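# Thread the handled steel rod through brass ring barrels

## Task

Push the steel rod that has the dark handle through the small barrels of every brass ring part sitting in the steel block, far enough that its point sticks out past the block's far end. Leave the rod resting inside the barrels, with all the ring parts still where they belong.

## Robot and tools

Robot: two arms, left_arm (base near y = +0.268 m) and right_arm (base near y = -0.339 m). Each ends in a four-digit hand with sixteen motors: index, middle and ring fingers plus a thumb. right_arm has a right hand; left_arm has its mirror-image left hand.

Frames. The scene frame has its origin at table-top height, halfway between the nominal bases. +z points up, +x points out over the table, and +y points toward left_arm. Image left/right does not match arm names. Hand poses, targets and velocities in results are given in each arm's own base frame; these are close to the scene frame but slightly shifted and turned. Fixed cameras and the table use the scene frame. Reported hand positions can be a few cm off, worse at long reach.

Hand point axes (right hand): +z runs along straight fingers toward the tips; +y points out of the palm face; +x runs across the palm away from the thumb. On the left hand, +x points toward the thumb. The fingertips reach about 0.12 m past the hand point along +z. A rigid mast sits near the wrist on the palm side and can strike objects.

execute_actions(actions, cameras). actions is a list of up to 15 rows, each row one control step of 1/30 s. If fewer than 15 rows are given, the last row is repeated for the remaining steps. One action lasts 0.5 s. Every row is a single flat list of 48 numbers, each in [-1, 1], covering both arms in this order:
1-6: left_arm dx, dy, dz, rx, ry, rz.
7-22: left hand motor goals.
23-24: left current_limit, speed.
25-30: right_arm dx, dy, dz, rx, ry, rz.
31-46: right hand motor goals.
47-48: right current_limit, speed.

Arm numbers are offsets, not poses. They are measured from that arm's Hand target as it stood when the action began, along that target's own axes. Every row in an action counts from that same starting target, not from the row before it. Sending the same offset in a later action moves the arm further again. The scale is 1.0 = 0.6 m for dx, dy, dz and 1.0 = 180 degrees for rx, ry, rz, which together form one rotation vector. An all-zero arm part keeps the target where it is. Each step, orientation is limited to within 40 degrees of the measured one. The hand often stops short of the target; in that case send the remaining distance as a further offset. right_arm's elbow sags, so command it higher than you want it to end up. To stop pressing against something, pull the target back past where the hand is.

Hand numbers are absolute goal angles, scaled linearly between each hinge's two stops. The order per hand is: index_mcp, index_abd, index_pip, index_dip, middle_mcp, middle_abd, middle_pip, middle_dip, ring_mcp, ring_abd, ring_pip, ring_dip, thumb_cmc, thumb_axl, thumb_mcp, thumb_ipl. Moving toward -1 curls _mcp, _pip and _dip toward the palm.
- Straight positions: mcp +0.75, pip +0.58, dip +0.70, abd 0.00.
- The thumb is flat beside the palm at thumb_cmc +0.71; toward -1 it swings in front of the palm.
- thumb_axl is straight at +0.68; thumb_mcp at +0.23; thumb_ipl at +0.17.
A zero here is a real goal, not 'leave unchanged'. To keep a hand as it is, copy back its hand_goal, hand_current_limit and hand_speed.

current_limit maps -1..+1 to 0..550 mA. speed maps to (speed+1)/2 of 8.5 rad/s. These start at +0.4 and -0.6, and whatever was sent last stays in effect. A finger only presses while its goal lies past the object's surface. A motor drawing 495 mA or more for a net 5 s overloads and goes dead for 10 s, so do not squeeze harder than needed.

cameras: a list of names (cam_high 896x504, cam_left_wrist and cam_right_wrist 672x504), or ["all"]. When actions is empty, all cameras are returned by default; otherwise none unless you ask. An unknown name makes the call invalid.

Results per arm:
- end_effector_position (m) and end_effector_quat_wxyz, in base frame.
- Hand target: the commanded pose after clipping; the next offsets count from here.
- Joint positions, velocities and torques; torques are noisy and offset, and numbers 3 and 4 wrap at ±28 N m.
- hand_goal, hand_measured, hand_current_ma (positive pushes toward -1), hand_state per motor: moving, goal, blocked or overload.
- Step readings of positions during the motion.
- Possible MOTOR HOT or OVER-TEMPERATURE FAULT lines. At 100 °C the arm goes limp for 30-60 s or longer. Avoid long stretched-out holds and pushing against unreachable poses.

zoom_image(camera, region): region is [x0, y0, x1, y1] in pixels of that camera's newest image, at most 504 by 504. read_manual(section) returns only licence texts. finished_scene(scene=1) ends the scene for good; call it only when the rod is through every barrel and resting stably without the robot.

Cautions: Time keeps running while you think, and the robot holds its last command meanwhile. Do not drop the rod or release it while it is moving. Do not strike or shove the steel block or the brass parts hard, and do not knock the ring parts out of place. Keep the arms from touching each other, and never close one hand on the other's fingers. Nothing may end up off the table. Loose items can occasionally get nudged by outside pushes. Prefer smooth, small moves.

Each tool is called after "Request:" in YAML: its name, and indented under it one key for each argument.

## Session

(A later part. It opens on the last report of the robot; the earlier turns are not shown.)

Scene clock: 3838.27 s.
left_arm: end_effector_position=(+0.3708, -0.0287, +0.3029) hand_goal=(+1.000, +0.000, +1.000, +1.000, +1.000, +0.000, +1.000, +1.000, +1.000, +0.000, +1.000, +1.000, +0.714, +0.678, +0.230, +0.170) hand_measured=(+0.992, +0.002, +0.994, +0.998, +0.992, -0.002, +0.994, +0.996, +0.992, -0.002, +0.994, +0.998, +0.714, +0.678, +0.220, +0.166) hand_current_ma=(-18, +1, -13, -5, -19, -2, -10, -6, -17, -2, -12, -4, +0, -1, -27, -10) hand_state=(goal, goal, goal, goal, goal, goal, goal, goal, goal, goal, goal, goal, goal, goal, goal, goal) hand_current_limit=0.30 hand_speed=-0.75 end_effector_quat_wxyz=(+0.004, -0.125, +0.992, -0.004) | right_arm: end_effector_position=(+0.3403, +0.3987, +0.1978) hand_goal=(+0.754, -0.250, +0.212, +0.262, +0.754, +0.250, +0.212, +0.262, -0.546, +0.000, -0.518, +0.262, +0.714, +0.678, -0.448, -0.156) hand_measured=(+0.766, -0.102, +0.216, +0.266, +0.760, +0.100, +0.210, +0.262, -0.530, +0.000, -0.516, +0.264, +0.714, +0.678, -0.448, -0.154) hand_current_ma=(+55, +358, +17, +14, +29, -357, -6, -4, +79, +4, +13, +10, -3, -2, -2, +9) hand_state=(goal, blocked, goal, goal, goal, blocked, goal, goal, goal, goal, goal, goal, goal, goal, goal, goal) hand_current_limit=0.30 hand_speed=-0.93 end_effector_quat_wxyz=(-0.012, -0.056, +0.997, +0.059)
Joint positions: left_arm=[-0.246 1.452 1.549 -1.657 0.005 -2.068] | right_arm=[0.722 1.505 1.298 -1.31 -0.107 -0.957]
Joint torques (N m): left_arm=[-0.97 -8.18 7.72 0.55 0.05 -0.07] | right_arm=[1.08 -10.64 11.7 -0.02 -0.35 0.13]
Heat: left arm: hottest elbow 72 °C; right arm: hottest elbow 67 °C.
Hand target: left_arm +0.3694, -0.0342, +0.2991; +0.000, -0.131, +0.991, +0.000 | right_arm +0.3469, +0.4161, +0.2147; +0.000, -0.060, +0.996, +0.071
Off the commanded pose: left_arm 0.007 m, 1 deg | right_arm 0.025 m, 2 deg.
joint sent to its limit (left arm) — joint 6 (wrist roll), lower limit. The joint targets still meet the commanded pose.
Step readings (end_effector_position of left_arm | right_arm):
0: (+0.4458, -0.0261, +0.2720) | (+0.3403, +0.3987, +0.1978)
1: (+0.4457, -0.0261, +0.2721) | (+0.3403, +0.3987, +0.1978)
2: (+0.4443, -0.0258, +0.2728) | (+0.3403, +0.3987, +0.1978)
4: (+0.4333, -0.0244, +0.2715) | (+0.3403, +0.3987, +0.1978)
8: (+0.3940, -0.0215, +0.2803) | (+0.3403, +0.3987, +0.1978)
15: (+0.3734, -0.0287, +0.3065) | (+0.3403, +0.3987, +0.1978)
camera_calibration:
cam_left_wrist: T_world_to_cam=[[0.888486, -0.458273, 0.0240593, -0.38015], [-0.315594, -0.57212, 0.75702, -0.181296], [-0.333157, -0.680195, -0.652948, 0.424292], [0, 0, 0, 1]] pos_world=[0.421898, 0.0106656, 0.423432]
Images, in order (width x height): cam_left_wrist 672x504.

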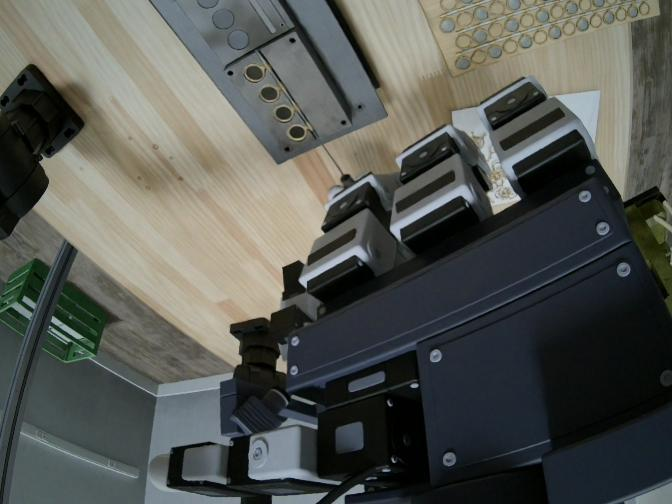

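Request:
execute_actions:
  actions:
    - [[0,0,0,0,0,0,1,0,1,1,1,0,1,1,1,0,1,1,0.714,0.678,0.23,0.17,0.3,-0.75,0,0.011,-0.0055,0,0,0,0.754,-0.25,0.212,0.261,0.754,0.25,0.212,0.261,-0.547,0,-0.519,0.261,0.714,0.678,-0.449,-0.157,0.3,-0.93]]
  cameras: ["cam_left_wrist"]

Request:
zoom_image:
  camera: "cam_left_wrist"
  region: [240, 40, 275, 75]

Scene clock: 3892.40 s.
left_arm: end_effector_position=(+0.3708, -0.0287, +0.3029) hand_goal=(+1.000, +0.000, +1.000, +1.000, +1.000, +0.000, +1.000, +1.000, +1.000, +0.000, +1.000, +1.000, +0.714, +0.678, +0.230, +0.170) hand_measured=(+0.992, +0.002, +0.994, +0.998, +0.992, -0.002, +0.994, +0.996, +0.992, -0.002, +0.994, +0.998, +0.714, +0.678, +0.220, +0.166) hand_current_ma=(-18, +1, -13, -5, -19, -2, -10, -6, -17, -2, -12, -4, +0, -1, -27, -10) hand_state=(goal, goal, goal, goal, goal, goal, goal, goal, goal, goal, goal, goal, goal, goal, goal, goal) hand_current_limit=0.30 hand_speed=-0.75 end_effector_quat_wxyz=(+0.004, -0.125, +0.992, -0.004) | right_arm: end_effector_position=(+0.3401, +0.4016, +0.2011) hand_goal=(+0.754, -0.250, +0.212, +0.262, +0.754, +0.250, +0.212, +0.262, -0.546, +0.000, -0.518, +0.262, +0.714, +0.678, -0.448, -0.156) hand_measured=(+0.776, -0.102, +0.222, +0.266, +0.770, +0.100, +0.216, +0.262, -0.530, +0.000, -0.516, +0.264, +0.714, +0.678, -0.448, -0.154) hand_current_ma=(+108, +358, +42, +14, +82, -357, +17, -4, +79, +4, +13, +10, -3, -2, -2, +9) hand_state=(blocked, blocked, goal, goal, goal, blocked, goal, goal, goal, goal, goal, goal, goal, goal, goal, goal) hand_current_limit=0.30 hand_speed=-0.93 end_effector_quat_wxyz=(-0.012, -0.054, +0.997, +0.055)
Joint positions: left_arm=[-0.246 1.452 1.549 -1.657 0.005 -2.068] | right_arm=[0.73 1.509 1.313 -1.324 -0.101 -0.946]
Joint torques (N m): left_arm=[-1.03 -8.82 7.75 0.65 0.06 -0.08] | right_arm=[1.44 -10.46 11.92 0.12 -0.53 0.11]
Heat: left arm: hottest elbow 67 °C; right arm: hottest elbow 68 °C.
Hand target: left_arm +0.3694, -0.0342, +0.2991; +0.000, -0.131, +0.991, +0.000 | right_arm +0.3462, +0.4221, +0.2190; +0.000, -0.060, +0.996, +0.071
Off the commanded pose: left_arm 0.007 m, 1 deg | right_arm 0.028 m, 2 deg.
joint sent to its limit (left arm) — joint 6 (wrist roll), lower limit. The joint targets still meet the commanded pose.
Step readings (end_effector_position of left_arm | right_arm):
0: (+0.3708, -0.0287, +0.3029) | (+0.3403, +0.3987, +0.1978)
1: (+0.3708, -0.0287, +0.3029) | (+0.3404, +0.3988, +0.1980)
2: (+0.3708, -0.0287, +0.3029) | (+0.3404, +0.3989, +0.1982)
4: (+0.3708, -0.0287, +0.3029) | (+0.3401, +0.3998, +0.1991)
8: (+0.3708, -0.0287, +0.3029) | (+0.3396, +0.4014, +0.2011)
15: (+0.3708, -0.0287, +0.3029) | (+0.3400, +0.4016, +0.2014)
camera_calibration:
cam_left_wrist: T_world_to_cam=[[0.888486, -0.458273, 0.0240593, -0.38015], [-0.315594, -0.57212, 0.75702, -0.181296], [-0.333157, -0.680195, -0.652948, 0.424292], [0, 0, 0, 1]] pos_world=[0.421898, 0.0106656, 0.423432]
Images, in order (width x height): cam_left_wrist 672x504.

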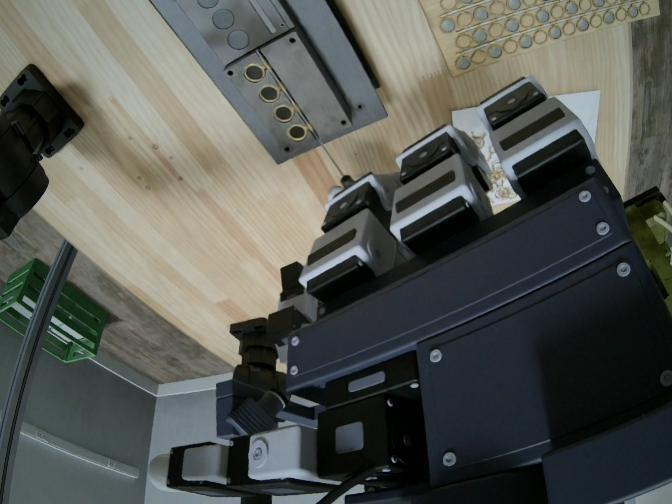

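Scaled by 14.400 from the camera's 672x504 image, which has a finer 960x720 frame.

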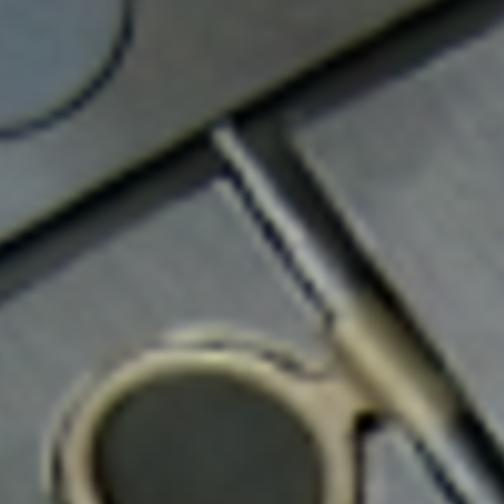

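Request:
execute_actions:
  actions:
    - [[-0.041,0.161,0.04,0,0,0,1,0,1,1,1,0,1,1,1,0,1,1,0.714,0.678,0.23,0.17,0.3,-0.75,0,-0.009,-0.001,0,0,0,0.754,-0.25,0.212,0.261,0.754,0.25,0.212,0.261,-0.547,0,-0.519,0.261,0.714,0.678,-0.449,-0.157,0.3,-0.93]]
  cameras: ["cam_left_wrist"]

Scene clock: 3910.70 s.
left_arm: end_effector_position=(+0.3660, +0.0656, +0.2698) hand_goal=(+1.000, +0.000, +1.000, +1.000, +1.000, +0.000, +1.000, +1.000, +1.000, +0.000, +1.000, +1.000, +0.714, +0.678, +0.230, +0.170) hand_measured=(+0.994, +0.002, +0.994, +0.998, +0.994, -0.002, +0.996, +0.996, +0.996, -0.002, +0.994, +0.998, +0.714, +0.678, +0.222, +0.166) hand_current_ma=(-12, +1, -12, -5, -12, -2, -9, -6, -10, -2, -10, -4, +1, -1, -26, -10) hand_state=(goal, goal, goal, goal, goal, goal, goal, goal, goal, goal, goal, goal, goal, goal, goal, goal) hand_current_limit=0.30 hand_speed=-0.75 end_effector_quat_wxyz=(-0.014, -0.137, +0.990, +0.004) | right_arm: end_effector_position=(+0.3401, +0.4016, +0.2011) hand_goal=(+0.754, -0.250, +0.212, +0.262, +0.754, +0.250, +0.212, +0.262, -0.546, +0.000, -0.518, +0.262, +0.714, +0.678, -0.448, -0.156) hand_measured=(+0.776, -0.102, +0.222, +0.266, +0.770, +0.100, +0.216, +0.262, -0.530, +0.000, -0.516, +0.264, +0.714, +0.678, -0.448, -0.154) hand_current_ma=(+108, +358, +42, +14, +82, -357, +17, -4, +79, +4, +13, +10, -3, -2, -2, +9) hand_state=(blocked, blocked, goal, goal, goal, blocked, goal, goal, goal, goal, goal, goal, goal, goal, goal, goal) hand_current_limit=0.30 hand_speed=-0.93 end_effector_quat_wxyz=(-0.012, -0.054, +0.997, +0.055)
Joint positions: left_arm=[-0.024 1.431 1.433 -1.602 -0.003 -1.871] | right_arm=[0.73 1.509 1.313 -1.324 -0.101 -0.946]
Joint torques (N m): left_arm=[0.03 -9.52 8.2 0.92 0.07 0.09] | right_arm=[0.56 -11.11 11.33 0.1 -0.55 0.04]
Heat: left arm: hottest elbow 65 °C; right arm: hottest elbow 72 °C.
Hand target: left_arm +0.3681, +0.0654, +0.2750; +0.000, -0.131, +0.991, +0.000 | right_arm +0.3468, +0.4167, +0.2188; +0.000, -0.060, +0.996, +0.071
Off the commanded pose: left_arm 0.006 m, 2 deg | right_arm 0.024 m, 2 deg.
Step readings (end_effector_position of left_arm | right_arm):
0: (+0.3708, -0.0287, +0.3029) | (+0.3401, +0.4016, +0.2011)
1: (+0.3706, -0.0286, +0.3024) | (+0.3401, +0.4016, +0.2011)
2: (+0.3705, -0.0261, +0.3005) | (+0.3401, +0.4016, +0.2011)
4: (+0.3681, -0.0146, +0.2919) | (+0.3401, +0.4016, +0.2011)
8: (+0.3601, +0.0327, +0.2748) | (+0.3401, +0.4016, +0.2011)
15: (+0.3634, +0.0650, +0.2703) | (+0.3401, +0.4016, +0.2011)
camera_calibration:
cam_left_wrist: T_world_to_cam=[[0.899741, -0.43619, -0.0142602, -0.327067], [-0.27281, -0.587637, 0.761746, -0.11963], [-0.340646, -0.681484, -0.647718, 0.466666], [0, 0, 0, 1]] pos_world=[0.420607, 0.105063, 0.388731]
Images, in order (width x height): cam_left_wrist 672x504.

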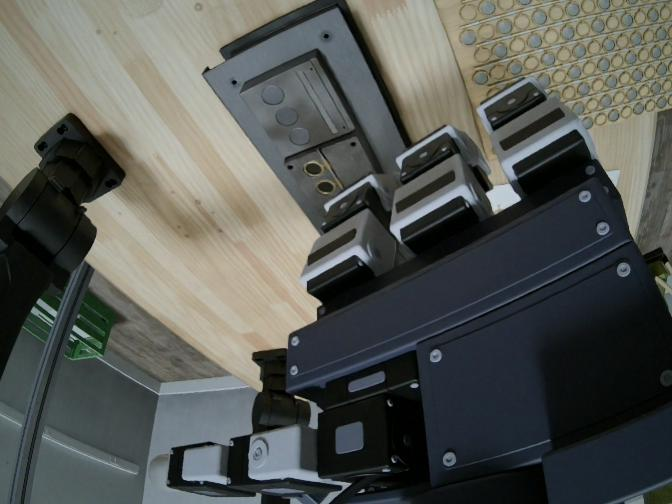

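Request:
execute_actions:
  actions: []
  cameras: ["cam_left_wrist","cam_right_wrist"]

Request:
zoom_image:
  camera: "cam_left_wrist"
  region: [250, 80, 350, 205]

Scene clock: 3927.30 s.
left_arm: end_effector_position=(+0.3661, +0.0657, +0.2698) hand_goal=(+1.000, +0.000, +1.000, +1.000, +1.000, +0.000, +1.000, +1.000, +1.000, +0.000, +1.000, +1.000, +0.714, +0.678, +0.230, +0.170) hand_measured=(+0.994, +0.002, +0.994, +0.998, +0.994, -0.002, +0.996, +0.996, +0.996, -0.002, +0.994, +0.998, +0.714, +0.678, +0.222, +0.166) hand_current_ma=(-12, +1, -12, -5, -12, -2, -9, -6, -10, -2, -10, -4, +1, -1, -26, -10) hand_state=(goal, goal, goal, goal, goal, goal, goal, goal, goal, goal, goal, goal, goal, goal, goal, goal) hand_current_limit=0.30 hand_speed=-0.75 end_effector_quat_wxyz=(-0.014, -0.137, +0.990, +0.004) | right_arm: end_effector_position=(+0.3401, +0.4016, +0.2011) hand_goal=(+0.754, -0.250, +0.212, +0.262, +0.754, +0.250, +0.212, +0.262, -0.546, +0.000, -0.518, +0.262, +0.714, +0.678, -0.448, -0.156) hand_measured=(+0.776, -0.102, +0.222, +0.266, +0.770, +0.100, +0.216, +0.262, -0.530, +0.000, -0.516, +0.264, +0.714, +0.678, -0.448, -0.154) hand_current_ma=(+108, +358, +42, +14, +82, -357, +17, -4, +79, +4, +13, +10, -3, -2, -2, +9) hand_state=(blocked, blocked, goal, goal, goal, blocked, goal, goal, goal, goal, goal, goal, goal, goal, goal, goal) hand_current_limit=0.30 hand_speed=-0.93 end_effector_quat_wxyz=(-0.012, -0.054, +0.997, +0.055)
Joint positions: left_arm=[-0.024 1.431 1.433 -1.602 -0.003 -1.87] | right_arm=[0.73 1.509 1.313 -1.324 -0.101 -0.946]
Joint velocities: within noise
Joint torques (N m): left_arm=[-0.32 -9.7 8.35 0.99 0.06 0.14] | right_arm=[0.56 -11.11 11.3 0.09 -0.55 0.04]
Heat: left arm: hottest elbow 63 °C; right arm: hottest elbow 73 °C.
Hand target: left_arm +0.3681, +0.0654, +0.2750; +0.000, -0.131, +0.991, +0.000 | right_arm +0.3468, +0.4167, +0.2188; +0.000, -0.060, +0.996, +0.071
Off the commanded pose: left_arm 0.006 m, 2 deg | right_arm 0.024 m, 2 deg.
camera_calibration:
cam_left_wrist: T_world_to_cam=[[0.8994, -0.436898, -0.0141649, -0.326974], [-0.27333, -0.587375, 0.761762, -0.119418], [-0.341132, -0.681257, -0.647702, 0.466874], [0, 0, 0, 1]] pos_world=[0.420706, 0.105064, 0.388731]
cam_right_wrist: T_world_to_cam=[[0.735274, 0.676005, 0.0488869, -0.495027], [0.528442, -0.616949, 0.5832, -0.0884658], [0.424407, -0.402978, -0.810856, 0.304496], [0, 0, 0, 1]] pos_world=[0.281499, 0.402767, 0.322696]
Images, in order (width x height): cam_left_wrist 672x504, cam_right_wrist 672x504.

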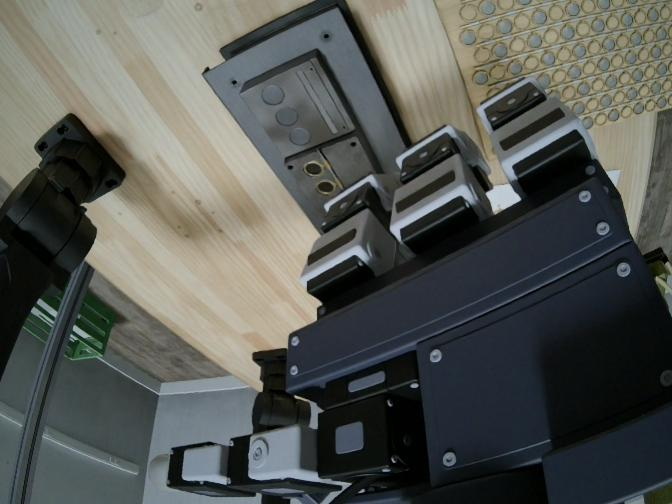

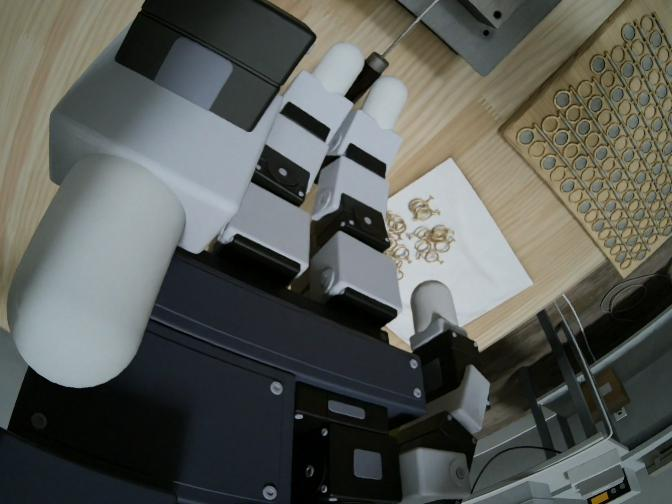

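Scaled by 4.032 from the camera's 672x504 image, which has a finer 960x720 frame.

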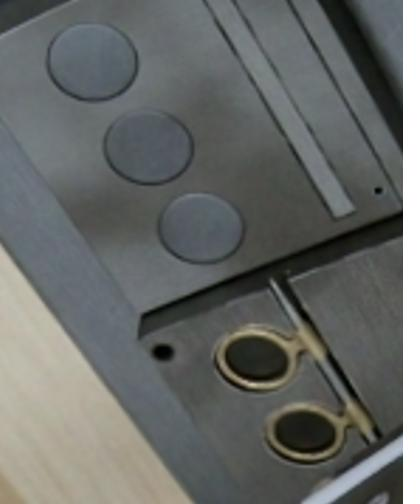

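Request:
zoom_image:
  camera: "cam_left_wrist"
  region: [283, 128, 353, 168]

Request:
zoom_image:
  camera: "cam_left_wrist"
  region: [305, 138, 335, 158]

Scaled by 7.200 from the camera's 672x504 image, which has a finer 960x720 frame.

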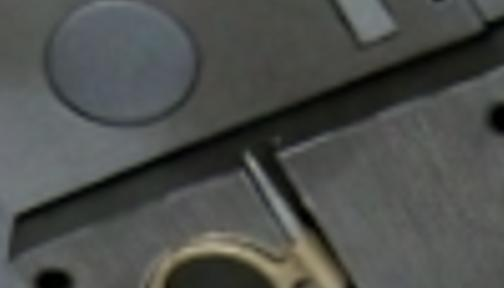

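Scaled by 16.800 from the camera's 672x504 image, which has a finer 960x720 frame.

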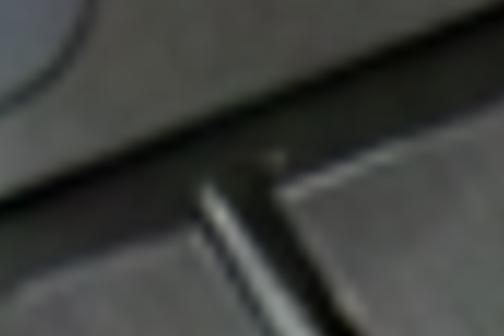

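Request:
zoom_image:
  camera: "cam_left_wrist"
  region: [264, 138, 320, 200]

Request:
zoom_image:
  camera: "cam_left_wrist"
  region: [200, 0, 430, 210]

Scaled by 8.129 from the camera's 672x504 image, which has a finer 960x720 frame.

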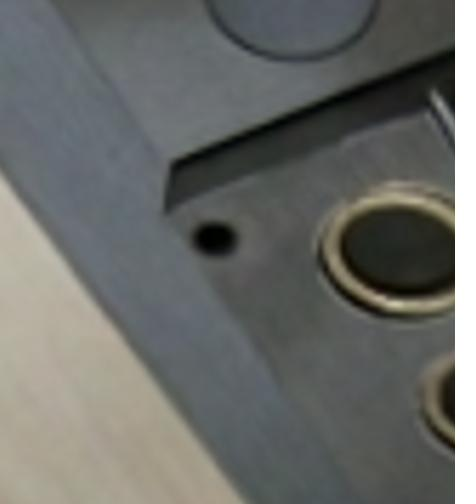

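Scaled by 2.191 from the camera's 672x504 image, which has a finer 960x720 frame.

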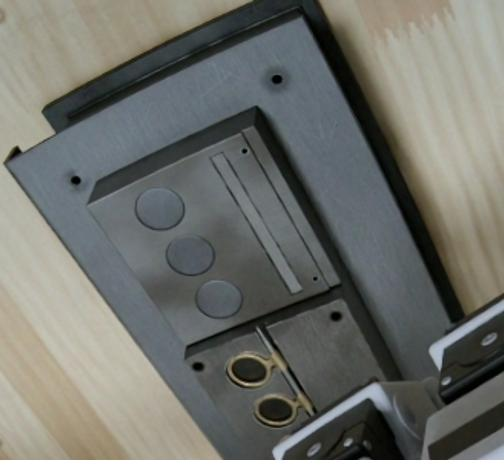

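Request:
zoom_image:
  camera: "cam_right_wrist"
  region: [330, 0, 510, 110]

Scaled by 2.800 from the camera's 672x504 image, which has a finer 960x720 frame.

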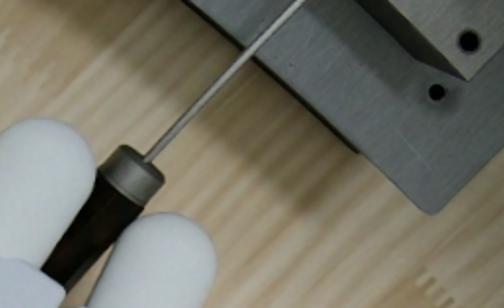

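Request:
zoom_image:
  camera: "cam_left_wrist"
  region: [308, 145, 350, 190]

Scaled by 11.200 from the camera's 672x504 image, which has a finer 960x720 frame.

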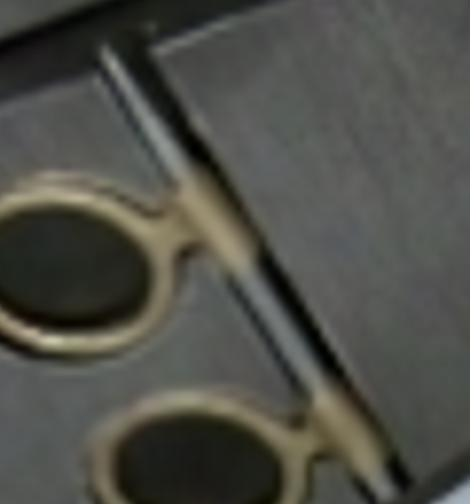

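Request:
execute_actions:
  actions:
    - [[0,0,0,0,0,0,1,0,1,1,1,0,1,1,1,0,1,1,0.714,0.678,0.23,0.17,0.3,-0.75,0,0,0,0.010,0,0,0.754,-0.25,0.212,0.261,0.754,0.25,0.212,0.261,-0.547,0,-0.519,0.261,0.714,0.678,-0.449,-0.157,0.3,-0.93]]
  cameras: ["cam_left_wrist"]

Request:
zoom_image:
  camera: "cam_left_wrist"
  region: [308, 145, 350, 190]

Scene clock: 4065.50 s.
left_arm: end_effector_position=(+0.3661, +0.0657, +0.2698) hand_goal=(+1.000, +0.000, +1.000, +1.000, +1.000, +0.000, +1.000, +1.000, +1.000, +0.000, +1.000, +1.000, +0.714, +0.678, +0.230, +0.170) hand_measured=(+0.994, +0.002, +0.994, +0.998, +0.994, -0.002, +0.996, +0.996, +0.996, -0.002, +0.994, +0.998, +0.714, +0.678, +0.222, +0.166) hand_current_ma=(-12, +1, -12, -5, -12, -2, -9, -6, -10, -2, -10, -4, +1, -1, -26, -10) hand_state=(goal, goal, goal, goal, goal, goal, goal, goal, goal, goal, goal, goal, goal, goal, goal, goal) hand_current_limit=0.30 hand_speed=-0.75 end_effector_quat_wxyz=(-0.014, -0.136, +0.991, +0.003) | right_arm: end_effector_position=(+0.3390, +0.4037, +0.2053) hand_goal=(+0.754, -0.250, +0.212, +0.262, +0.754, +0.250, +0.212, +0.262, -0.546, +0.000, -0.518, +0.262, +0.714, +0.678, -0.448, -0.156) hand_measured=(+0.768, -0.102, +0.220, +0.266, +0.760, +0.100, +0.212, +0.262, -0.530, +0.000, -0.516, +0.264, +0.714, +0.678, -0.448, -0.154) hand_current_ma=(+64, +358, +33, +14, +32, -357, +3, -4, +79, +4, +13, +10, -3, -2, -2, +9) hand_state=(goal, blocked, goal, goal, goal, blocked, goal, goal, goal, goal, goal, goal, goal, goal, goal, goal) hand_current_limit=0.30 hand_speed=-0.93 end_effector_quat_wxyz=(-0.009, -0.058, +0.997, +0.048)
Joint positions: left_arm=[-0.024 1.431 1.433 -1.602 -0.002 -1.869] | right_arm=[0.74 1.512 1.332 -1.344 -0.085 -0.946]
Joint torques (N m): left_arm=[-0.5 -9.58 8.23 0.92 0.1 0.12] | right_arm=[0.5 -10.75 11.45 -0.18 -0.09 0.11]
Heat: left arm: hottest elbow 59 °C; right arm: hottest elbow 74 °C.
Hand target: left_arm +0.3681, +0.0654, +0.2750; +0.000, -0.131, +0.991, +0.000 | right_arm +0.3469, +0.4167, +0.2188; +0.001, -0.060, +0.997, +0.055
Off the commanded pose: left_arm 0.006 m, 2 deg | right_arm 0.020 m, 1 deg.
Step readings (end_effector_position of left_arm | right_arm):
0: (+0.3661, +0.0657, +0.2698) | (+0.3401, +0.4016, +0.2011)
1: (+0.3661, +0.0657, +0.2698) | (+0.3401, +0.4015, +0.2010)
2: (+0.3661, +0.0657, +0.2698) | (+0.3402, +0.4012, +0.2009)
4: (+0.3661, +0.0657, +0.2698) | (+0.3398, +0.4009, +0.2014)
8: (+0.3661, +0.0656, +0.2698) | (+0.3393, +0.4026, +0.2045)
15: (+0.3661, +0.0657, +0.2698) | (+0.3389, +0.4037, +0.2062)
camera_calibration:
cam_left_wrist: T_world_to_cam=[[0.898917, -0.437893, -0.0140474, -0.326799], [-0.273925, -0.586764, 0.762019, -0.119306], [-0.341926, -0.681144, -0.647402, 0.467113], [0, 0, 0, 1]] pos_world=[0.420803, 0.105064, 0.388732]
Images, in order (width x height): cam_left_wrist 672x504.

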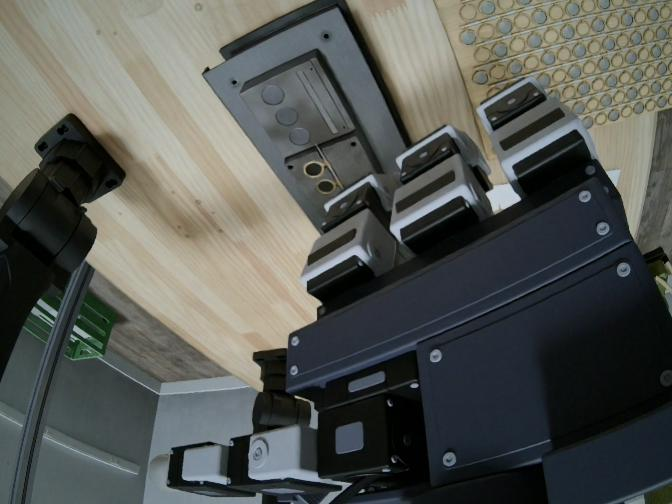

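Scaled by 11.200 from the camera's 672x504 image, which has a finer 960x720 frame.

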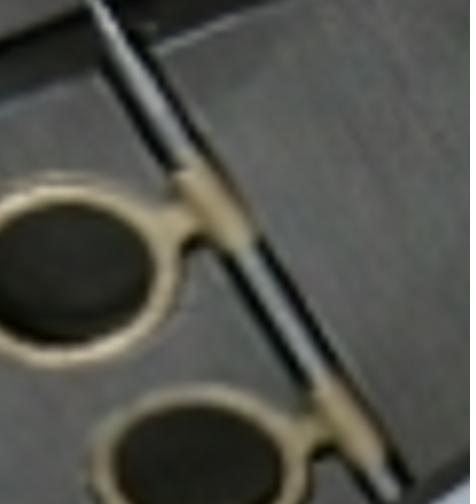

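Request:
execute_actions:
  actions:
    - [[0,0,0,0,0,0,1,0,1,1,1,0,1,1,1,0,1,1,0.714,0.678,0.23,0.17,0.3,-0.75,-0.001,0.010,0.002,0,0,0,0.754,-0.25,0.212,0.261,0.754,0.25,0.212,0.261,-0.547,0,-0.519,0.261,0.714,0.678,-0.449,-0.157,0.3,-0.93]]
  cameras: ["cam_left_wrist"]

Request:
zoom_image:
  camera: "cam_left_wrist"
  region: [290, 130, 350, 190]

Scene clock: 4071.67 s.
left_arm: end_effector_position=(+0.3661, +0.0657, +0.2698) hand_goal=(+1.000, +0.000, +1.000, +1.000, +1.000, +0.000, +1.000, +1.000, +1.000, +0.000, +1.000, +1.000, +0.714, +0.678, +0.230, +0.170) hand_measured=(+0.994, +0.002, +0.994, +0.998, +0.994, -0.002, +0.996, +0.996, +0.996, -0.002, +0.994, +0.998, +0.714, +0.678, +0.222, +0.166) hand_current_ma=(-12, +1, -12, -5, -12, -2, -9, -6, -10, -2, -10, -4, +1, -1, -26, -10) hand_state=(goal, goal, goal, goal, goal, goal, goal, goal, goal, goal, goal, goal, goal, goal, goal, goal) hand_current_limit=0.30 hand_speed=-0.75 end_effector_quat_wxyz=(-0.014, -0.136, +0.991, +0.003) | right_arm: end_effector_position=(+0.3384, +0.4090, +0.2041) hand_goal=(+0.754, -0.250, +0.212, +0.262, +0.754, +0.250, +0.212, +0.262, -0.546, +0.000, -0.518, +0.262, +0.714, +0.678, -0.448, -0.156) hand_measured=(+0.768, -0.102, +0.220, +0.266, +0.760, +0.100, +0.212, +0.262, -0.530, +0.000, -0.516, +0.264, +0.714, +0.678, -0.448, -0.154) hand_current_ma=(+64, +358, +33, +14, +31, -357, +2, -4, +79, +4, +13, +10, -3, -2, -2, +9) hand_state=(goal, blocked, goal, goal, goal, blocked, goal, goal, goal, goal, goal, goal, goal, goal, goal, goal) hand_current_limit=0.30 hand_speed=-0.93 end_effector_quat_wxyz=(-0.009, -0.060, +0.997, +0.046)
Joint positions: left_arm=[-0.024 1.431 1.433 -1.602 -0.002 -1.869] | right_arm=[0.749 1.523 1.341 -1.345 -0.083 -0.941]
Joint torques (N m): left_arm=[-0.26 -9.76 8.21 0.94 0.07 0.14] | right_arm=[0.56 -10.81 11.54 -0.16 -0.16 0.15]
Heat: left arm: hottest elbow 59 °C; right arm: hottest elbow 72 °C.
Hand target: left_arm +0.3681, +0.0654, +0.2750; +0.000, -0.131, +0.991, +0.000 | right_arm +0.3467, +0.4230, +0.2183; +0.001, -0.060, +0.997, +0.055
Off the commanded pose: left_arm 0.006 m, 2 deg | right_arm 0.022 m, 2 deg.
Step readings (end_effector_position of left_arm | right_arm):
0: (+0.3661, +0.0657, +0.2698) | (+0.3390, +0.4037, +0.2051)
1: (+0.3661, +0.0657, +0.2698) | (+0.3390, +0.4037, +0.2051)
2: (+0.3661, +0.0657, +0.2698) | (+0.3389, +0.4039, +0.2051)
4: (+0.3661, +0.0657, +0.2698) | (+0.3391, +0.4047, +0.2051)
8: (+0.3661, +0.0657, +0.2698) | (+0.3387, +0.4079, +0.2048)
15: (+0.3661, +0.0657, +0.2698) | (+0.3383, +0.4090, +0.2041)
camera_calibration:
cam_left_wrist: T_world_to_cam=[[0.898917, -0.437893, -0.0140474, -0.326799], [-0.273925, -0.586764, 0.762019, -0.119306], [-0.341926, -0.681144, -0.647402, 0.467113], [0, 0, 0, 1]] pos_world=[0.420803, 0.105064, 0.388732]
Images, in order (width x height): cam_left_wrist 672x504.

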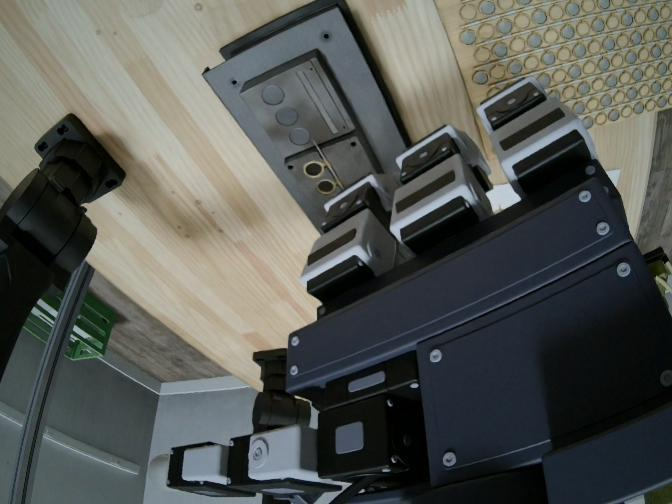

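Scaled by 8.400 from the camera's 672x504 image, which has a finer 960x720 frame.

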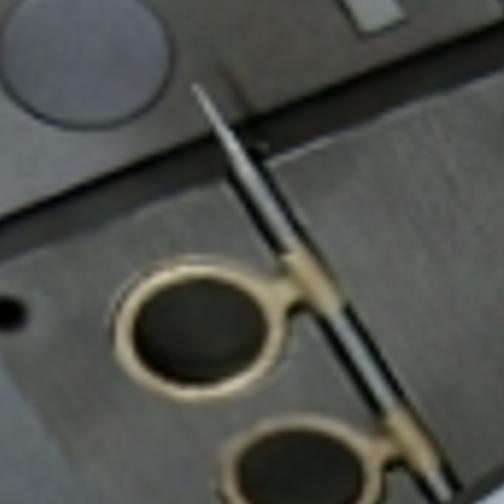

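Request:
execute_actions:
  actions:
    - [[0,0,0,0,0,0,1,0,1,1,1,0,1,1,1,0,1,1,0.714,0.678,0.23,0.17,0.3,-0.75,-0.001,0.010,0.0015,0,0,0,0.754,-0.25,0.212,0.261,0.754,0.25,0.212,0.261,-0.547,0,-0.519,0.261,0.714,0.678,-0.449,-0.157,0.3,-0.93]]
  cameras: ["cam_left_wrist"]

Request:
zoom_image:
  camera: "cam_left_wrist"
  region: [290, 130, 350, 190]

Scene clock: 4075.80 s.
left_arm: end_effector_position=(+0.3661, +0.0657, +0.2698) hand_goal=(+1.000, +0.000, +1.000, +1.000, +1.000, +0.000, +1.000, +1.000, +1.000, +0.000, +1.000, +1.000, +0.714, +0.678, +0.230, +0.170) hand_measured=(+0.994, +0.002, +0.994, +0.998, +0.994, -0.002, +0.996, +0.996, +0.996, -0.002, +0.994, +0.998, +0.714, +0.678, +0.222, +0.166) hand_current_ma=(-12, +1, -12, -5, -12, -2, -9, -6, -10, -2, -10, -4, +1, -1, -26, -10) hand_state=(goal, goal, goal, goal, goal, goal, goal, goal, goal, goal, goal, goal, goal, goal, goal, goal) hand_current_limit=0.30 hand_speed=-0.75 end_effector_quat_wxyz=(-0.014, -0.136, +0.991, +0.003) | right_arm: end_effector_position=(+0.3381, +0.4151, +0.2041) hand_goal=(+0.754, -0.250, +0.212, +0.262, +0.754, +0.250, +0.212, +0.262, -0.546, +0.000, -0.518, +0.262, +0.714, +0.678, -0.448, -0.156) hand_measured=(+0.766, -0.102, +0.220, +0.266, +0.760, +0.100, +0.212, +0.262, -0.530, +0.000, -0.516, +0.264, +0.714, +0.678, -0.448, -0.154) hand_current_ma=(+62, +358, +32, +14, +29, -357, +2, -4, +79, +4, +13, +10, -3, -2, -2, +9) hand_state=(goal, blocked, goal, goal, goal, blocked, goal, goal, goal, goal, goal, goal, goal, goal, goal, goal) hand_current_limit=0.30 hand_speed=-0.93 end_effector_quat_wxyz=(-0.009, -0.061, +0.997, +0.046)
Joint positions: left_arm=[-0.024 1.431 1.433 -1.602 -0.002 -1.869] | right_arm=[0.759 1.533 1.353 -1.345 -0.082 -0.931]
Joint torques (N m): left_arm=[-0.09 -9.88 8.35 0.91 0.11 0.13] | right_arm=[0.5 -10.93 11.55 -0.13 -0.15 0.16]
Heat: left arm: hottest elbow 59 °C; right arm: hottest elbow 73 °C.
Hand target: left_arm +0.3681, +0.0654, +0.2750; +0.000, -0.131, +0.991, +0.000 | right_arm +0.3465, +0.4289, +0.2179; +0.001, -0.060, +0.997, +0.055
Off the commanded pose: left_arm 0.006 m, 2 deg | right_arm 0.021 m, 2 deg.
Step readings (end_effector_position of left_arm | right_arm):
0: (+0.3661, +0.0657, +0.2698) | (+0.3384, +0.4090, +0.2041)
1: (+0.3661, +0.0657, +0.2698) | (+0.3384, +0.4090, +0.2041)
2: (+0.3661, +0.0657, +0.2698) | (+0.3385, +0.4091, +0.2040)
4: (+0.3661, +0.0657, +0.2698) | (+0.3387, +0.4102, +0.2043)
8: (+0.3661, +0.0657, +0.2698) | (+0.3385, +0.4139, +0.2048)
15: (+0.3661, +0.0657, +0.2698) | (+0.3380, +0.4151, +0.2041)
camera_calibration:
cam_left_wrist: T_world_to_cam=[[0.898917, -0.437893, -0.0140474, -0.326799], [-0.273925, -0.586764, 0.762019, -0.119306], [-0.341926, -0.681144, -0.647402, 0.467113], [0, 0, 0, 1]] pos_world=[0.420803, 0.105064, 0.388732]
Images, in order (width x height): cam_left_wrist 672x504.

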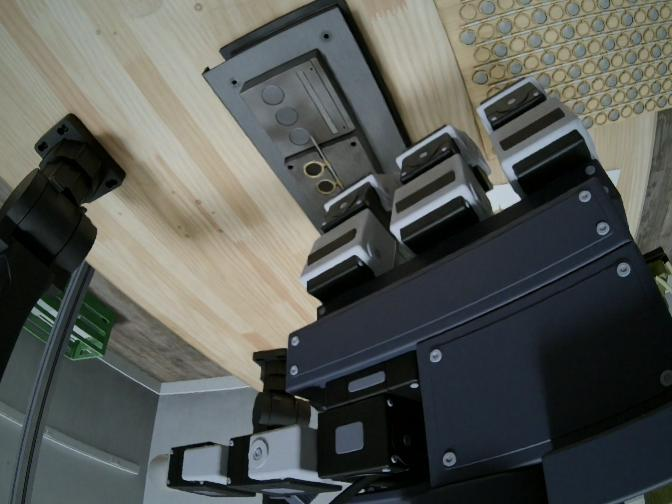

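Scaled by 8.400 from the camera's 672x504 image, which has a finer 960x720 frame.

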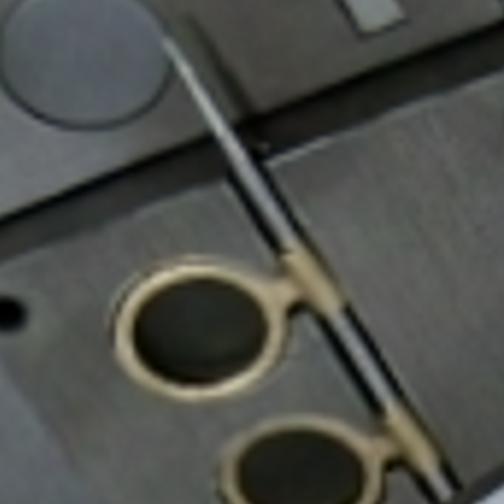

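Request:
execute_actions:
  actions:
    - [[0,0,0,0,0,0,1,0,1,1,1,0,1,1,1,0,1,1,0.714,0.678,0.23,0.17,0.3,-0.75,-0.0005,0.010,0.0015,0,0,0,0.754,-0.25,0.212,0.261,0.754,0.25,0.212,0.261,-0.547,0,-0.519,0.261,0.714,0.678,-0.449,-0.157,0.3,-0.93]]
    - [[0,0,0,0,0,0,1,0,1,1,1,0,1,1,1,0,1,1,0.714,0.678,0.23,0.17,0.3,-0.75,-0.0005,0.010,0.0015,0,0,0,0.754,-0.25,0.212,0.261,0.754,0.25,0.212,0.261,-0.547,0,-0.519,0.261,0.714,0.678,-0.449,-0.157,0.3,-0.93]]
  cameras: ["cam_left_wrist", "cam_right_wrist"]

Request:
zoom_image:
  camera: "cam_left_wrist"
  region: [280, 120, 350, 190]

Request:
zoom_image:
  camera: "cam_right_wrist"
  region: [330, 0, 510, 110]

Scene clock: 4086.23 s.
left_arm: end_effector_position=(+0.3661, +0.0657, +0.2698) hand_goal=(+1.000, +0.000, +1.000, +1.000, +1.000, +0.000, +1.000, +1.000, +1.000, +0.000, +1.000, +1.000, +0.714, +0.678, +0.230, +0.170) hand_measured=(+0.994, +0.002, +0.994, +0.998, +0.994, -0.002, +0.996, +0.996, +0.996, -0.002, +0.994, +0.998, +0.714, +0.678, +0.222, +0.166) hand_current_ma=(-12, +1, -12, -5, -12, -2, -9, -6, -10, -2, -10, -4, +1, -1, -26, -10) hand_state=(goal, goal, goal, goal, goal, goal, goal, goal, goal, goal, goal, goal, goal, goal, goal, goal) hand_current_limit=0.30 hand_speed=-0.75 end_effector_quat_wxyz=(-0.014, -0.136, +0.991, +0.003) | right_arm: end_effector_position=(+0.3375, +0.4273, +0.2041) hand_goal=(+0.754, -0.250, +0.212, +0.262, +0.754, +0.250, +0.212, +0.262, -0.546, +0.000, -0.518, +0.262, +0.714, +0.678, -0.448, -0.156) hand_measured=(+0.766, -0.102, +0.218, +0.266, +0.760, +0.100, +0.212, +0.262, -0.530, +0.000, -0.516, +0.264, +0.714, +0.678, -0.448, -0.154) hand_current_ma=(+58, +358, +30, +14, +25, -357, +1, -4, +79, +4, +13, +10, -3, -2, -2, +9) hand_state=(goal, blocked, goal, goal, goal, blocked, goal, goal, goal, goal, goal, goal, goal, goal, goal, goal) hand_current_limit=0.30 hand_speed=-0.93 end_effector_quat_wxyz=(-0.009, -0.061, +0.997, +0.047)
Joint positions: left_arm=[-0.024 1.431 1.433 -1.602 -0.002 -1.869] | right_arm=[0.779 1.553 1.376 -1.345 -0.082 -0.913]
Joint torques (N m): left_arm=[-0.38 -9.35 8.32 0.96 0.09 0.15] | right_arm=[0.56 -11.28 11.49 -0.12 -0.13 0.17]
Heat: left arm: hottest elbow 59 °C; right arm: hottest elbow 73 °C.
Hand target: left_arm +0.3681, +0.0654, +0.2750; +0.000, -0.131, +0.991, +0.000 | right_arm +0.3457, +0.4411, +0.2176; +0.001, -0.060, +0.997, +0.055
Off the commanded pose: left_arm 0.006 m, 2 deg | right_arm 0.021 m, 1 deg.
Step readings (end_effector_position of left_arm | right_arm):
0: (+0.3661, +0.0657, +0.2698) | (+0.3381, +0.4151, +0.2041)
1: (+0.3661, +0.0657, +0.2698) | (+0.3381, +0.4151, +0.2041)
2: (+0.3661, +0.0657, +0.2698) | (+0.3383, +0.4153, +0.2043)
4: (+0.3661, +0.0657, +0.2698) | (+0.3387, +0.4163, +0.2045)
8: (+0.3661, +0.0657, +0.2698) | (+0.3381, +0.4197, +0.2044)
15: (+0.3661, +0.0657, +0.2698) | (+0.3377, +0.4211, +0.2037)
16: (+0.3661, +0.0657, +0.2698) | (+0.3378, +0.4212, +0.2039)
17: (+0.3661, +0.0657, +0.2698) | (+0.3380, +0.4214, +0.2040)
19: (+0.3661, +0.0657, +0.2698) | (+0.3383, +0.4226, +0.2044)
23: (+0.3661, +0.0657, +0.2698) | (+0.3377, +0.4257, +0.2043)
30: (+0.3661, +0.0657, +0.2698) | (+0.3373, +0.4272, +0.2037)
camera_calibration:
cam_left_wrist: T_world_to_cam=[[0.898917, -0.437893, -0.0140474, -0.326799], [-0.273925, -0.586764, 0.762019, -0.119306], [-0.341926, -0.681144, -0.647402, 0.467113], [0, 0, 0, 1]] pos_world=[0.420803, 0.105064, 0.388732]
cam_right_wrist: T_world_to_cam=[[0.724247, 0.688184, 0.0432332, -0.510979], [0.533012, -0.598515, 0.598062, -0.0854613], [0.437452, -0.410101, -0.800283, 0.314948], [0, 0, 0, 1]] pos_world=[0.277852, 0.429658, 0.32525]
Images, in order (width x height): cam_left_wrist 672x504, cam_right_wrist 672x504.

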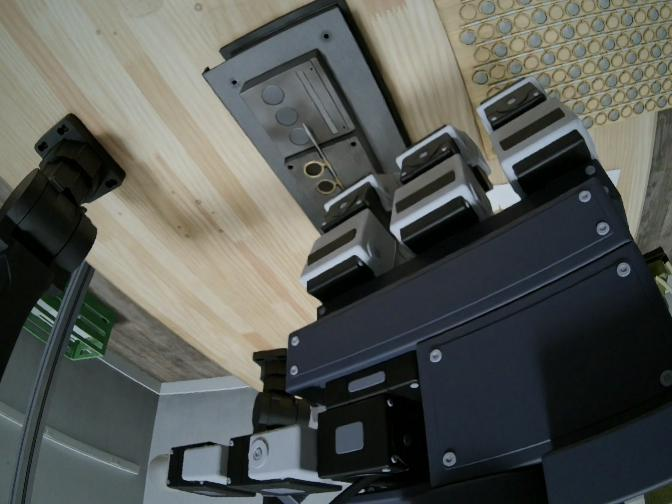

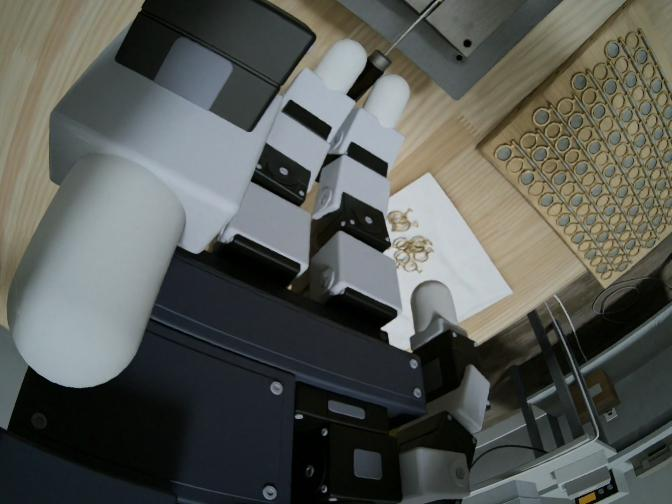

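Scaled by 7.200 from the camera's 672x504 image, which has a finer 960x720 frame.

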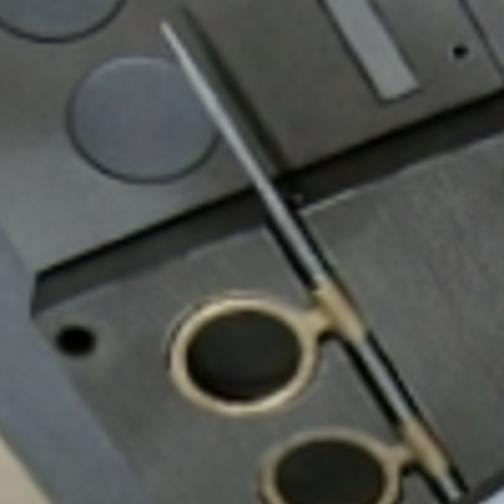

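Scaled by 2.800 from the camera's 672x504 image, which has a finer 960x720 frame.

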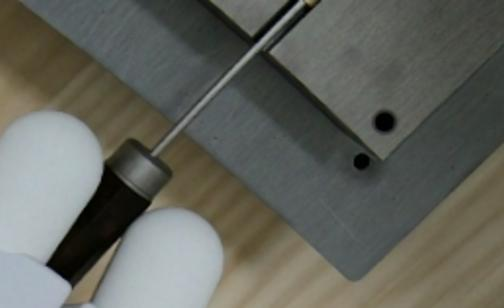

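Request:
execute_actions:
  actions:
    - [[0,0,0,0,0,0,1,0,1,1,1,0,1,1,1,0,1,1,0.714,0.678,0.23,0.17,0.3,-0.75,-0.0005,0.010,0.0018,0,0,0,0.754,-0.25,0.212,0.261,0.754,0.25,0.212,0.261,-0.547,0,-0.519,0.261,0.714,0.678,-0.449,-0.157,0.3,-0.93]]
    - [[0,0,0,0,0,0,1,0,1,1,1,0,1,1,1,0,1,1,0.714,0.678,0.23,0.17,0.3,-0.75,-0.0005,0.010,0.0018,0,0,0,0.754,-0.25,0.212,0.261,0.754,0.25,0.212,0.261,-0.547,0,-0.519,0.261,0.714,0.678,-0.449,-0.157,0.3,-0.93]]
  cameras: ["cam_left_wrist", "cam_right_wrist"]

Request:
zoom_image:
  camera: "cam_left_wrist"
  region: [270, 100, 350, 190]

Request:
zoom_image:
  camera: "cam_right_wrist"
  region: [330, 0, 510, 110]

Scene clock: 4121.43 s.
left_arm: end_effector_position=(+0.3661, +0.0657, +0.2698) hand_goal=(+1.000, +0.000, +1.000, +1.000, +1.000, +0.000, +1.000, +1.000, +1.000, +0.000, +1.000, +1.000, +0.714, +0.678, +0.230, +0.170) hand_measured=(+0.994, +0.002, +0.994, +0.998, +0.994, -0.002, +0.996, +0.996, +0.996, -0.002, +0.994, +0.998, +0.714, +0.678, +0.222, +0.166) hand_current_ma=(-12, +1, -12, -5, -12, -2, -9, -6, -10, -2, -10, -4, +1, -1, -26, -10) hand_state=(goal, goal, goal, goal, goal, goal, goal, goal, goal, goal, goal, goal, goal, goal, goal, goal) hand_current_limit=0.30 hand_speed=-0.75 end_effector_quat_wxyz=(-0.014, -0.136, +0.991, +0.003) | right_arm: end_effector_position=(+0.3369, +0.4395, +0.2037) hand_goal=(+0.754, -0.250, +0.212, +0.262, +0.754, +0.250, +0.212, +0.262, -0.546, +0.000, -0.518, +0.262, +0.714, +0.678, -0.448, -0.156) hand_measured=(+0.764, -0.102, +0.218, +0.266, +0.756, +0.100, +0.212, +0.262, -0.530, +0.000, -0.516, +0.264, +0.714, +0.678, -0.448, -0.154) hand_current_ma=(+45, +358, +24, +14, +11, -357, -2, -4, +79, +4, +13, +10, -3, -2, -2, +9) hand_state=(goal, blocked, goal, goal, goal, blocked, goal, goal, goal, goal, goal, goal, goal, goal, goal, goal) hand_current_limit=0.30 hand_speed=-0.93 end_effector_quat_wxyz=(-0.008, -0.062, +0.997, +0.046)
Joint positions: left_arm=[-0.024 1.431 1.433 -1.602 -0.002 -1.869] | right_arm=[0.799 1.573 1.399 -1.346 -0.08 -0.894]
Joint torques (N m): left_arm=[-0.21 -9.64 8.29 0.83 0.06 0.13] | right_arm=[0.44 -11.63 11.49 -0.09 -0.14 0.16]
Heat: left arm: hottest elbow 58 °C; right arm: hottest elbow 73 °C.
Hand target: left_arm +0.3681, +0.0654, +0.2750; +0.000, -0.131, +0.991, +0.000 | right_arm +0.3449, +0.4533, +0.2169; +0.001, -0.060, +0.997, +0.055
Off the commanded pose: left_arm 0.006 m, 2 deg | right_arm 0.021 m, 1 deg.
Step readings (end_effector_position of left_arm | right_arm):
0: (+0.3661, +0.0657, +0.2698) | (+0.3375, +0.4273, +0.2041)
1: (+0.3661, +0.0657, +0.2698) | (+0.3375, +0.4273, +0.2041)
2: (+0.3661, +0.0657, +0.2698) | (+0.3375, +0.4276, +0.2040)
4: (+0.3661, +0.0657, +0.2698) | (+0.3378, +0.4286, +0.2043)
8: (+0.3661, +0.0657, +0.2698) | (+0.3373, +0.4318, +0.2039)
15: (+0.3661, +0.0657, +0.2698) | (+0.3371, +0.4333, +0.2035)
16: (+0.3661, +0.0657, +0.2698) | (+0.3371, +0.4332, +0.2035)
17: (+0.3661, +0.0657, +0.2698) | (+0.3374, +0.4334, +0.2037)
19: (+0.3661, +0.0657, +0.2698) | (+0.3376, +0.4346, +0.2040)
23: (+0.3661, +0.0657, +0.2698) | (+0.3368, +0.4380, +0.2036)
30: (+0.3661, +0.0657, +0.2698) | (+0.3367, +0.4393, +0.2034)
camera_calibration:
cam_left_wrist: T_world_to_cam=[[0.898917, -0.437893, -0.0140474, -0.326799], [-0.273925, -0.586764, 0.762019, -0.119306], [-0.341926, -0.681144, -0.647402, 0.467113], [0, 0, 0, 1]] pos_world=[0.420803, 0.105064, 0.388732]
cam_right_wrist: T_world_to_cam=[[0.723963, 0.688455, 0.0436781, -0.51897], [0.532803, -0.598255, 0.598508, -0.0778116], [0.438176, -0.410026, -0.799925, 0.319547], [0, 0, 0, 1]] pos_world=[0.277155, 0.441759, 0.324852]
Images, in order (width x height): cam_left_wrist 672x504, cam_right_wrist 672x504.

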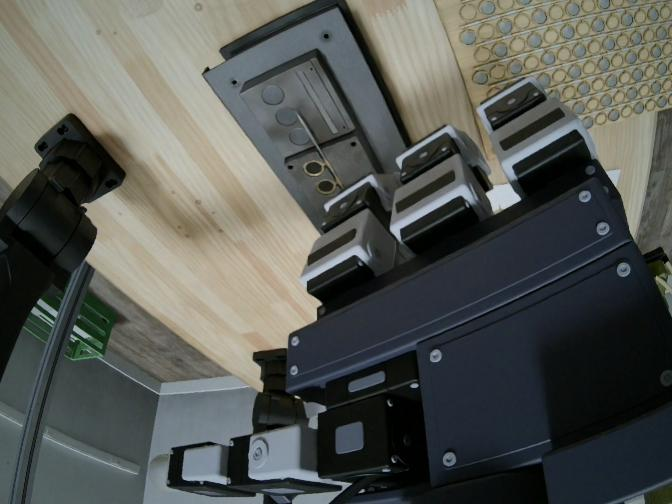

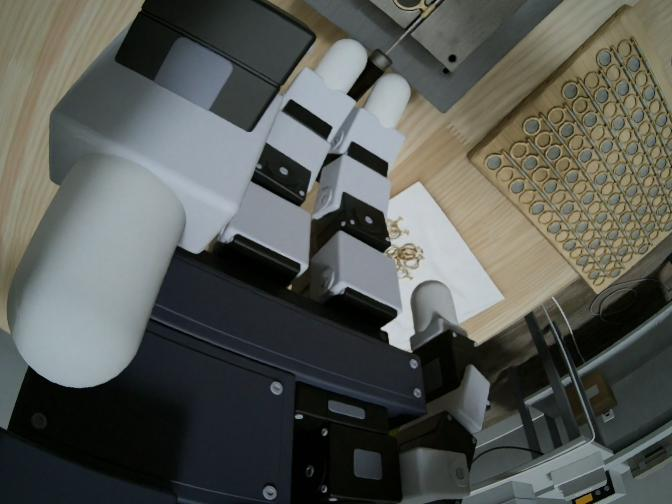

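Scaled by 5.600 from the camera's 672x504 image, which has a finer 960x720 frame.

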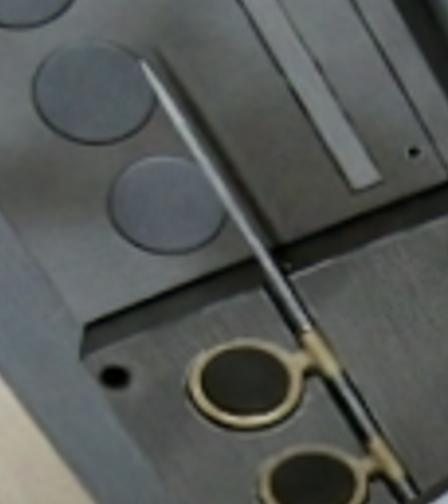

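Scaled by 2.800 from the camera's 672x504 image, which has a finer 960x720 frame.

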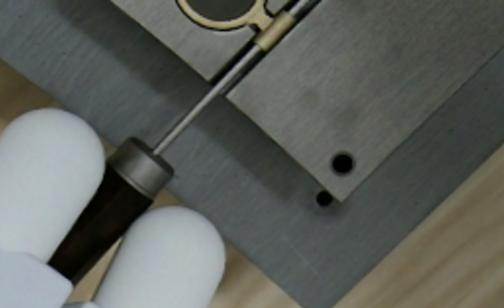

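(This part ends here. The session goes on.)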